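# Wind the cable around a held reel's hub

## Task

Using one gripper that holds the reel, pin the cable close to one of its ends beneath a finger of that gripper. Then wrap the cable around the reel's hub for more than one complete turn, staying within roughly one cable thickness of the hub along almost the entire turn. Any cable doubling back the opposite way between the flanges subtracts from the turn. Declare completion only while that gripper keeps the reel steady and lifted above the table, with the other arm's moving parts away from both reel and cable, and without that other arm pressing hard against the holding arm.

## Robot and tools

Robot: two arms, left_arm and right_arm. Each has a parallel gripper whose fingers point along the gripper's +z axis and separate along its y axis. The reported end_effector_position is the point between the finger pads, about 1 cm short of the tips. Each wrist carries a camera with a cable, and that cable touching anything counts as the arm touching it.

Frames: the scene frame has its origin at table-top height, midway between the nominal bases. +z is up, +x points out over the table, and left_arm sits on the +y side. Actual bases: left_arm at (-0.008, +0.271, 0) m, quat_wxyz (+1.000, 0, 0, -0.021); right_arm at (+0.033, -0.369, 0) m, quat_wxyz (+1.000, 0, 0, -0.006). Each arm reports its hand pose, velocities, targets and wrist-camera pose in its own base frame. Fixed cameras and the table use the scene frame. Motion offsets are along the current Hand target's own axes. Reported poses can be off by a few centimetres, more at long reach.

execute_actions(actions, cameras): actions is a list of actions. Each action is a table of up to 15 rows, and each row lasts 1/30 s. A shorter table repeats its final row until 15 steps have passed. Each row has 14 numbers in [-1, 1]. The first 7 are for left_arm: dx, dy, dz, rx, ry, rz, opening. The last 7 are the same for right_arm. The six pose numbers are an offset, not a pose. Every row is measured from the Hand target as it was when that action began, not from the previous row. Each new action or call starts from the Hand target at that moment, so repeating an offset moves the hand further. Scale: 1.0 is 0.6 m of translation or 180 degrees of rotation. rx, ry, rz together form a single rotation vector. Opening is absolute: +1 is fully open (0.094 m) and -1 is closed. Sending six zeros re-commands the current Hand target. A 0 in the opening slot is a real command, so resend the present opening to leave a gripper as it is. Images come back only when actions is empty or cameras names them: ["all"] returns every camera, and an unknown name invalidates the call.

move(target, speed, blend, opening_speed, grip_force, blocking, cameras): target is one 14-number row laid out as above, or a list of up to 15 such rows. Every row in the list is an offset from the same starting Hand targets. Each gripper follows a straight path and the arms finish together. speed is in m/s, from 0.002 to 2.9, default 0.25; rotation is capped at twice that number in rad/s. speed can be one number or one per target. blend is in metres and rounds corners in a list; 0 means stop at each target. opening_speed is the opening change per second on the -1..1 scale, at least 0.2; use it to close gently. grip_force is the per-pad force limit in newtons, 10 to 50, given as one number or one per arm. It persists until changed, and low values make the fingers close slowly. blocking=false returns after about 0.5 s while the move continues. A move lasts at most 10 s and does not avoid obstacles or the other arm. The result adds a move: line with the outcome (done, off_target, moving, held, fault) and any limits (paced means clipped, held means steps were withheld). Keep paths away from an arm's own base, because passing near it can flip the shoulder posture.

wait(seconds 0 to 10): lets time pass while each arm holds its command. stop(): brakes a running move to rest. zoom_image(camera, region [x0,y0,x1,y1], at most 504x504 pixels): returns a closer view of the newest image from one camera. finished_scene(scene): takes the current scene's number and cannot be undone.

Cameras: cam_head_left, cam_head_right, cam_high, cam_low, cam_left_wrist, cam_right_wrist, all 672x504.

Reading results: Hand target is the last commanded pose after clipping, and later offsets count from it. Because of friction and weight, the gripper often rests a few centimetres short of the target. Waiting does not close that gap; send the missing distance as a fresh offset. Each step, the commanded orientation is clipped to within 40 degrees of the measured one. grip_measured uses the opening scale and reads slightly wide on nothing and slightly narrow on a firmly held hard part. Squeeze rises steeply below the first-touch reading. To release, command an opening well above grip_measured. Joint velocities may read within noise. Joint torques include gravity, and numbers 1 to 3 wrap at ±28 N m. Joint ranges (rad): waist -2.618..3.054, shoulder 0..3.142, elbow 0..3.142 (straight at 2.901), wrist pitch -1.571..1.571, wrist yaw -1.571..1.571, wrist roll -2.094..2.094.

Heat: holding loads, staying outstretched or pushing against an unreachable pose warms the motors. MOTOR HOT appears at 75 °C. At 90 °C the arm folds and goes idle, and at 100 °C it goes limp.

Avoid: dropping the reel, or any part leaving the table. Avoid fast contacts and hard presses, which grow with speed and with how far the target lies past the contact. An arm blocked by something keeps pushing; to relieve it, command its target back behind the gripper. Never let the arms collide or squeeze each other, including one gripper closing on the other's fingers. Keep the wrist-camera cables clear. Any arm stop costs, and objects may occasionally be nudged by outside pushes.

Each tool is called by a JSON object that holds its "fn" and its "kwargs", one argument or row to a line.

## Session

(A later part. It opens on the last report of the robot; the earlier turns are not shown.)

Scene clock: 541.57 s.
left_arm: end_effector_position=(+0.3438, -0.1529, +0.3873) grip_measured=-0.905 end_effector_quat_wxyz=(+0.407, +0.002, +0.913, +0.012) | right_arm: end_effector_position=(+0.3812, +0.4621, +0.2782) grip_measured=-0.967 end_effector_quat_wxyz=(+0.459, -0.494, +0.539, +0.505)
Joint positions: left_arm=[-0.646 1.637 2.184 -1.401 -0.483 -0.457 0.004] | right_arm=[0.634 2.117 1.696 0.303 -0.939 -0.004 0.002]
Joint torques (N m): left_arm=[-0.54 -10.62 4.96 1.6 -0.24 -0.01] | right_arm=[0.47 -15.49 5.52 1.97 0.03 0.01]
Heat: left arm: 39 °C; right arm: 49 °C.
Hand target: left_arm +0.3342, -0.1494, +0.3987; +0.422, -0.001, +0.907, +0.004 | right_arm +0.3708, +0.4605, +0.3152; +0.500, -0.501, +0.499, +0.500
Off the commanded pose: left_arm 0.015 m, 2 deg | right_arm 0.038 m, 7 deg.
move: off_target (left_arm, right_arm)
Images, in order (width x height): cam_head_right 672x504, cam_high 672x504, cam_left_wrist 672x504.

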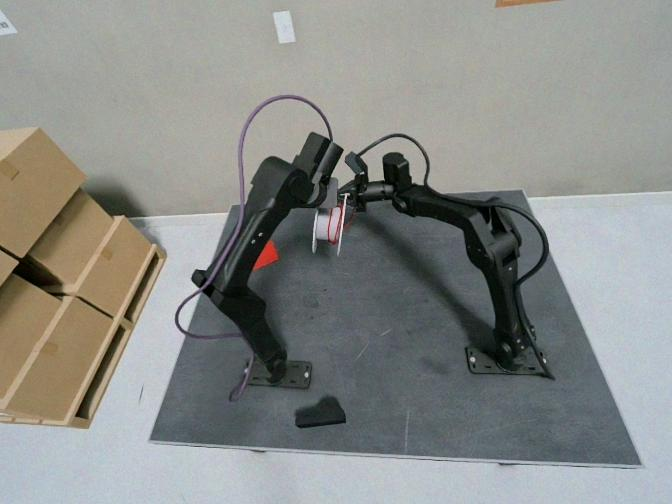

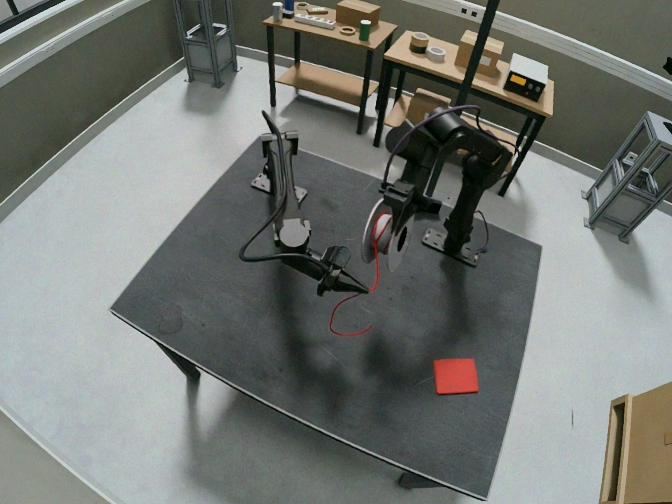

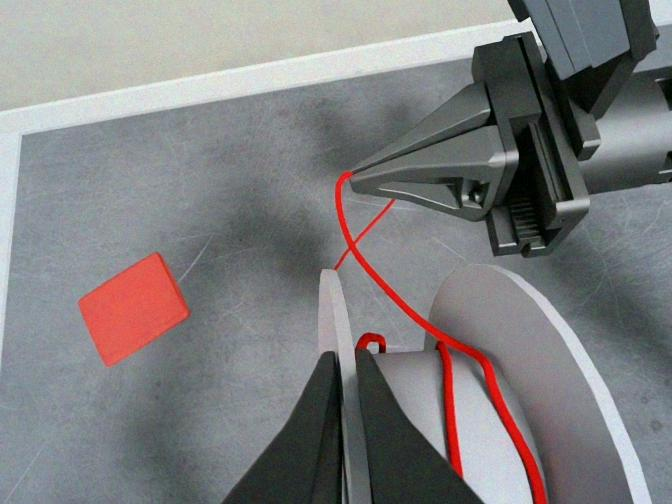

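{"fn": "move", "kwargs": {
  "target": [
    [0,0,0,0,0,0,-1,0.11,0.03,-0.01,0,0,0,-1],
    [0,0,0,0,0,0,-1,0.11,0.03,-0.01,0,0,0,-0.5],
    [0,0,0,0,0,0,-1,0.11,0.03,-0.33,0,0,0,-0.5]
  ],
  "speed": 0.1,
  "opening_speed": 0.4,
  "cameras": ["cam_left_wrist","cam_head_right","cam_high","cam_right_wrist"]
}}

{"fn": "zoom_image", "kwargs": {
  "camera": "cam_head_right",
  "region": [270, 160, 390, 280]
}}

{"fn": "zoom_image", "kwargs": {
  "camera": "cam_high",
  "region": [330, 170, 450, 290]
}}

{"fn": "zoom_image", "kwargs": {
  "camera": "cam_left_wrist",
  "region": [320, 250, 672, 504]
}}

Scene clock: 548.33 s.
left_arm: end_effector_position=(+0.3438, -0.1529, +0.3873) grip_measured=-0.905 end_effector_quat_wxyz=(+0.407, +0.002, +0.913, +0.012) | right_arm: end_effector_position=(+0.3666, +0.2621, +0.2268) grip_measured=-0.502 end_effector_quat_wxyz=(+0.471, -0.472, +0.541, +0.513)
Joint positions: left_arm=[-0.646 1.637 2.184 -1.401 -0.483 -0.457 0.004] | right_arm=[0.22 1.827 1.033 0.665 -1.324 -0.015 0.023]
Joint torques (N m): left_arm=[-0.54 -10.59 4.98 1.6 -0.24 -0.02] | right_arm=[0.06 -12.11 4.63 1.72 -0.24 -0.13]
Heat: left arm: 39 °C; right arm: 50 °C.
Hand target: left_arm +0.3342, -0.1494, +0.3987; +0.422, -0.001, +0.907, +0.004 | right_arm +0.3532, +0.2624, +0.2491; +0.500, -0.501, +0.499, +0.500
Off the commanded pose: left_arm 0.015 m, 2 deg | right_arm 0.026 m, 7 deg.
move: off_target (left_arm, right_arm); target 2's new opening was sent with right_arm's hand 0.030 m and 6 deg from that target
Images, in order (width x height): cam_head_right 672x504, cam_high 672x504, cam_left_wrist 672x504, cam_right_wrist 672x504.

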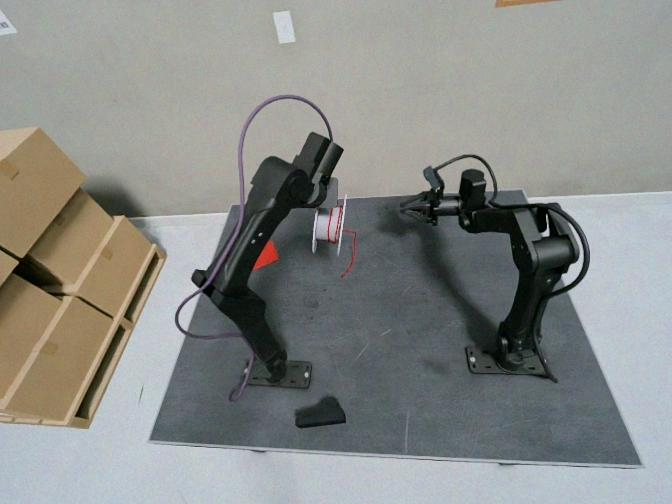

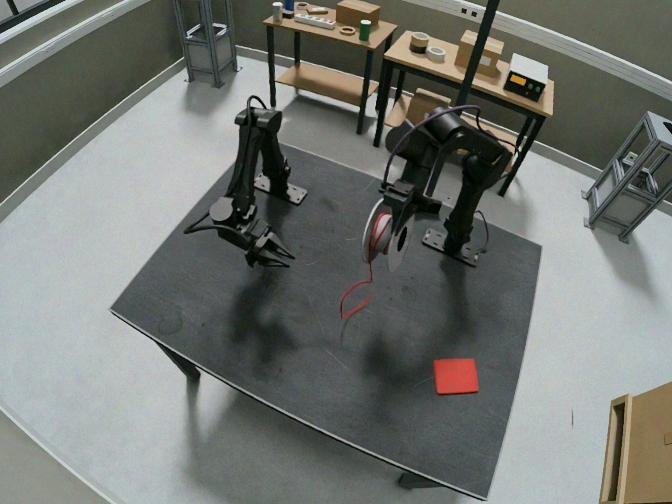

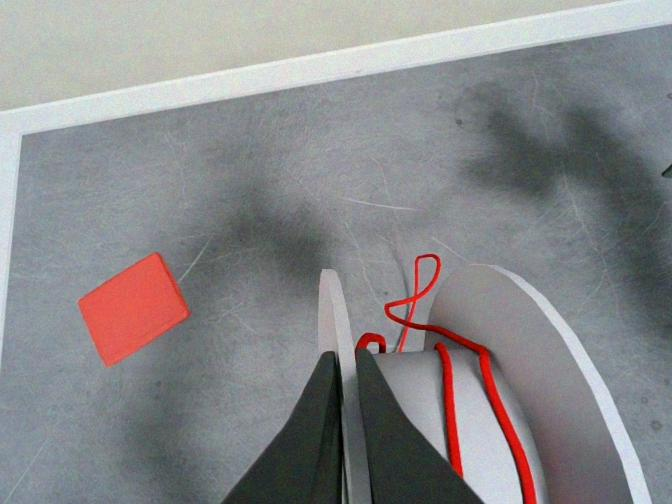

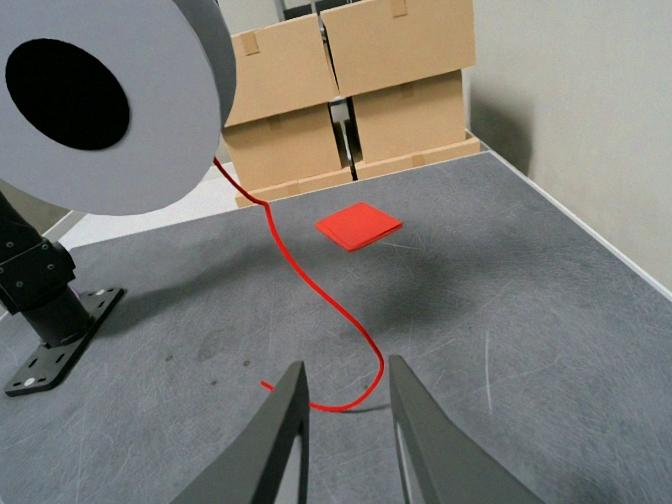

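Scaled by 4.200.

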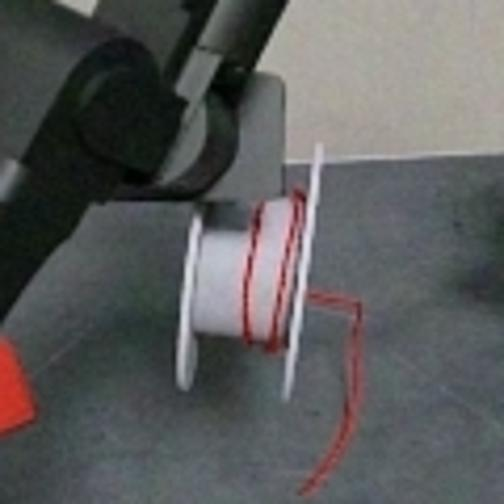

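Scaled by 4.200.

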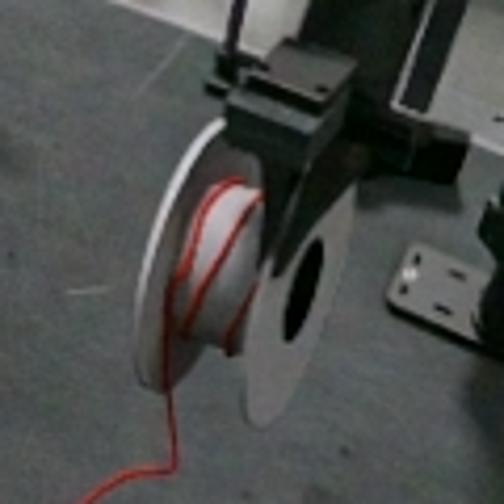

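Scaled by 1.432.

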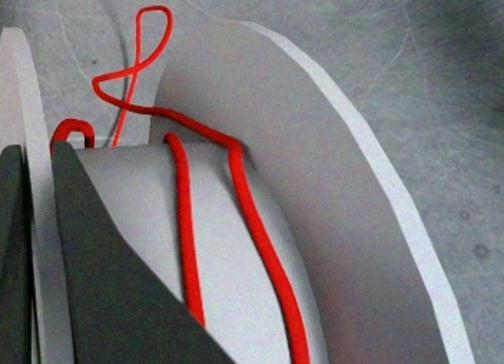

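{"fn": "move", "kwargs": {
  "target": [0,0,0,0,0,0,-1,0,0,-0.12,0,0,0,-0.5],
  "speed": 0.15
}}

{"fn": "finished_scene", "kwargs": {
  "scene": 2
}}

Scene clock: 549.93 s.
left_arm: end_effector_position=(+0.3438, -0.1529, +0.3873) grip_measured=-0.905 end_effector_quat_wxyz=(+0.407, +0.002, +0.913, +0.012) | right_arm: end_effector_position=(+0.3670, +0.1881, +0.2341) grip_measured=-0.502 end_effector_quat_wxyz=(+0.485, -0.474, +0.528, +0.511)
Joint positions: left_arm=[-0.646 1.637 2.184 -1.401 -0.483 -0.457 0.004] | right_arm=[0.019 1.79 0.998 0.665 -1.524 -0.047 0.023]
Joint torques (N m): left_arm=[-0.51 -10.62 4.96 1.6 -0.25 -0.02] | right_arm=[0.53 -11.58 4.38 1.17 -0.22 -0.19]
Heat: left arm: 39 °C; right arm: 50 °C.
Hand target: left_arm +0.3342, -0.1494, +0.3987; +0.422, -0.001, +0.907, +0.004 | right_arm +0.3533, +0.1904, +0.2491; +0.500, -0.501, +0.499, +0.500
Off the commanded pose: left_arm 0.015 m, 2 deg | right_arm 0.020 m, 5 deg.
move: off_target (left_arm, right_arm)

The scene is finished: the task was done.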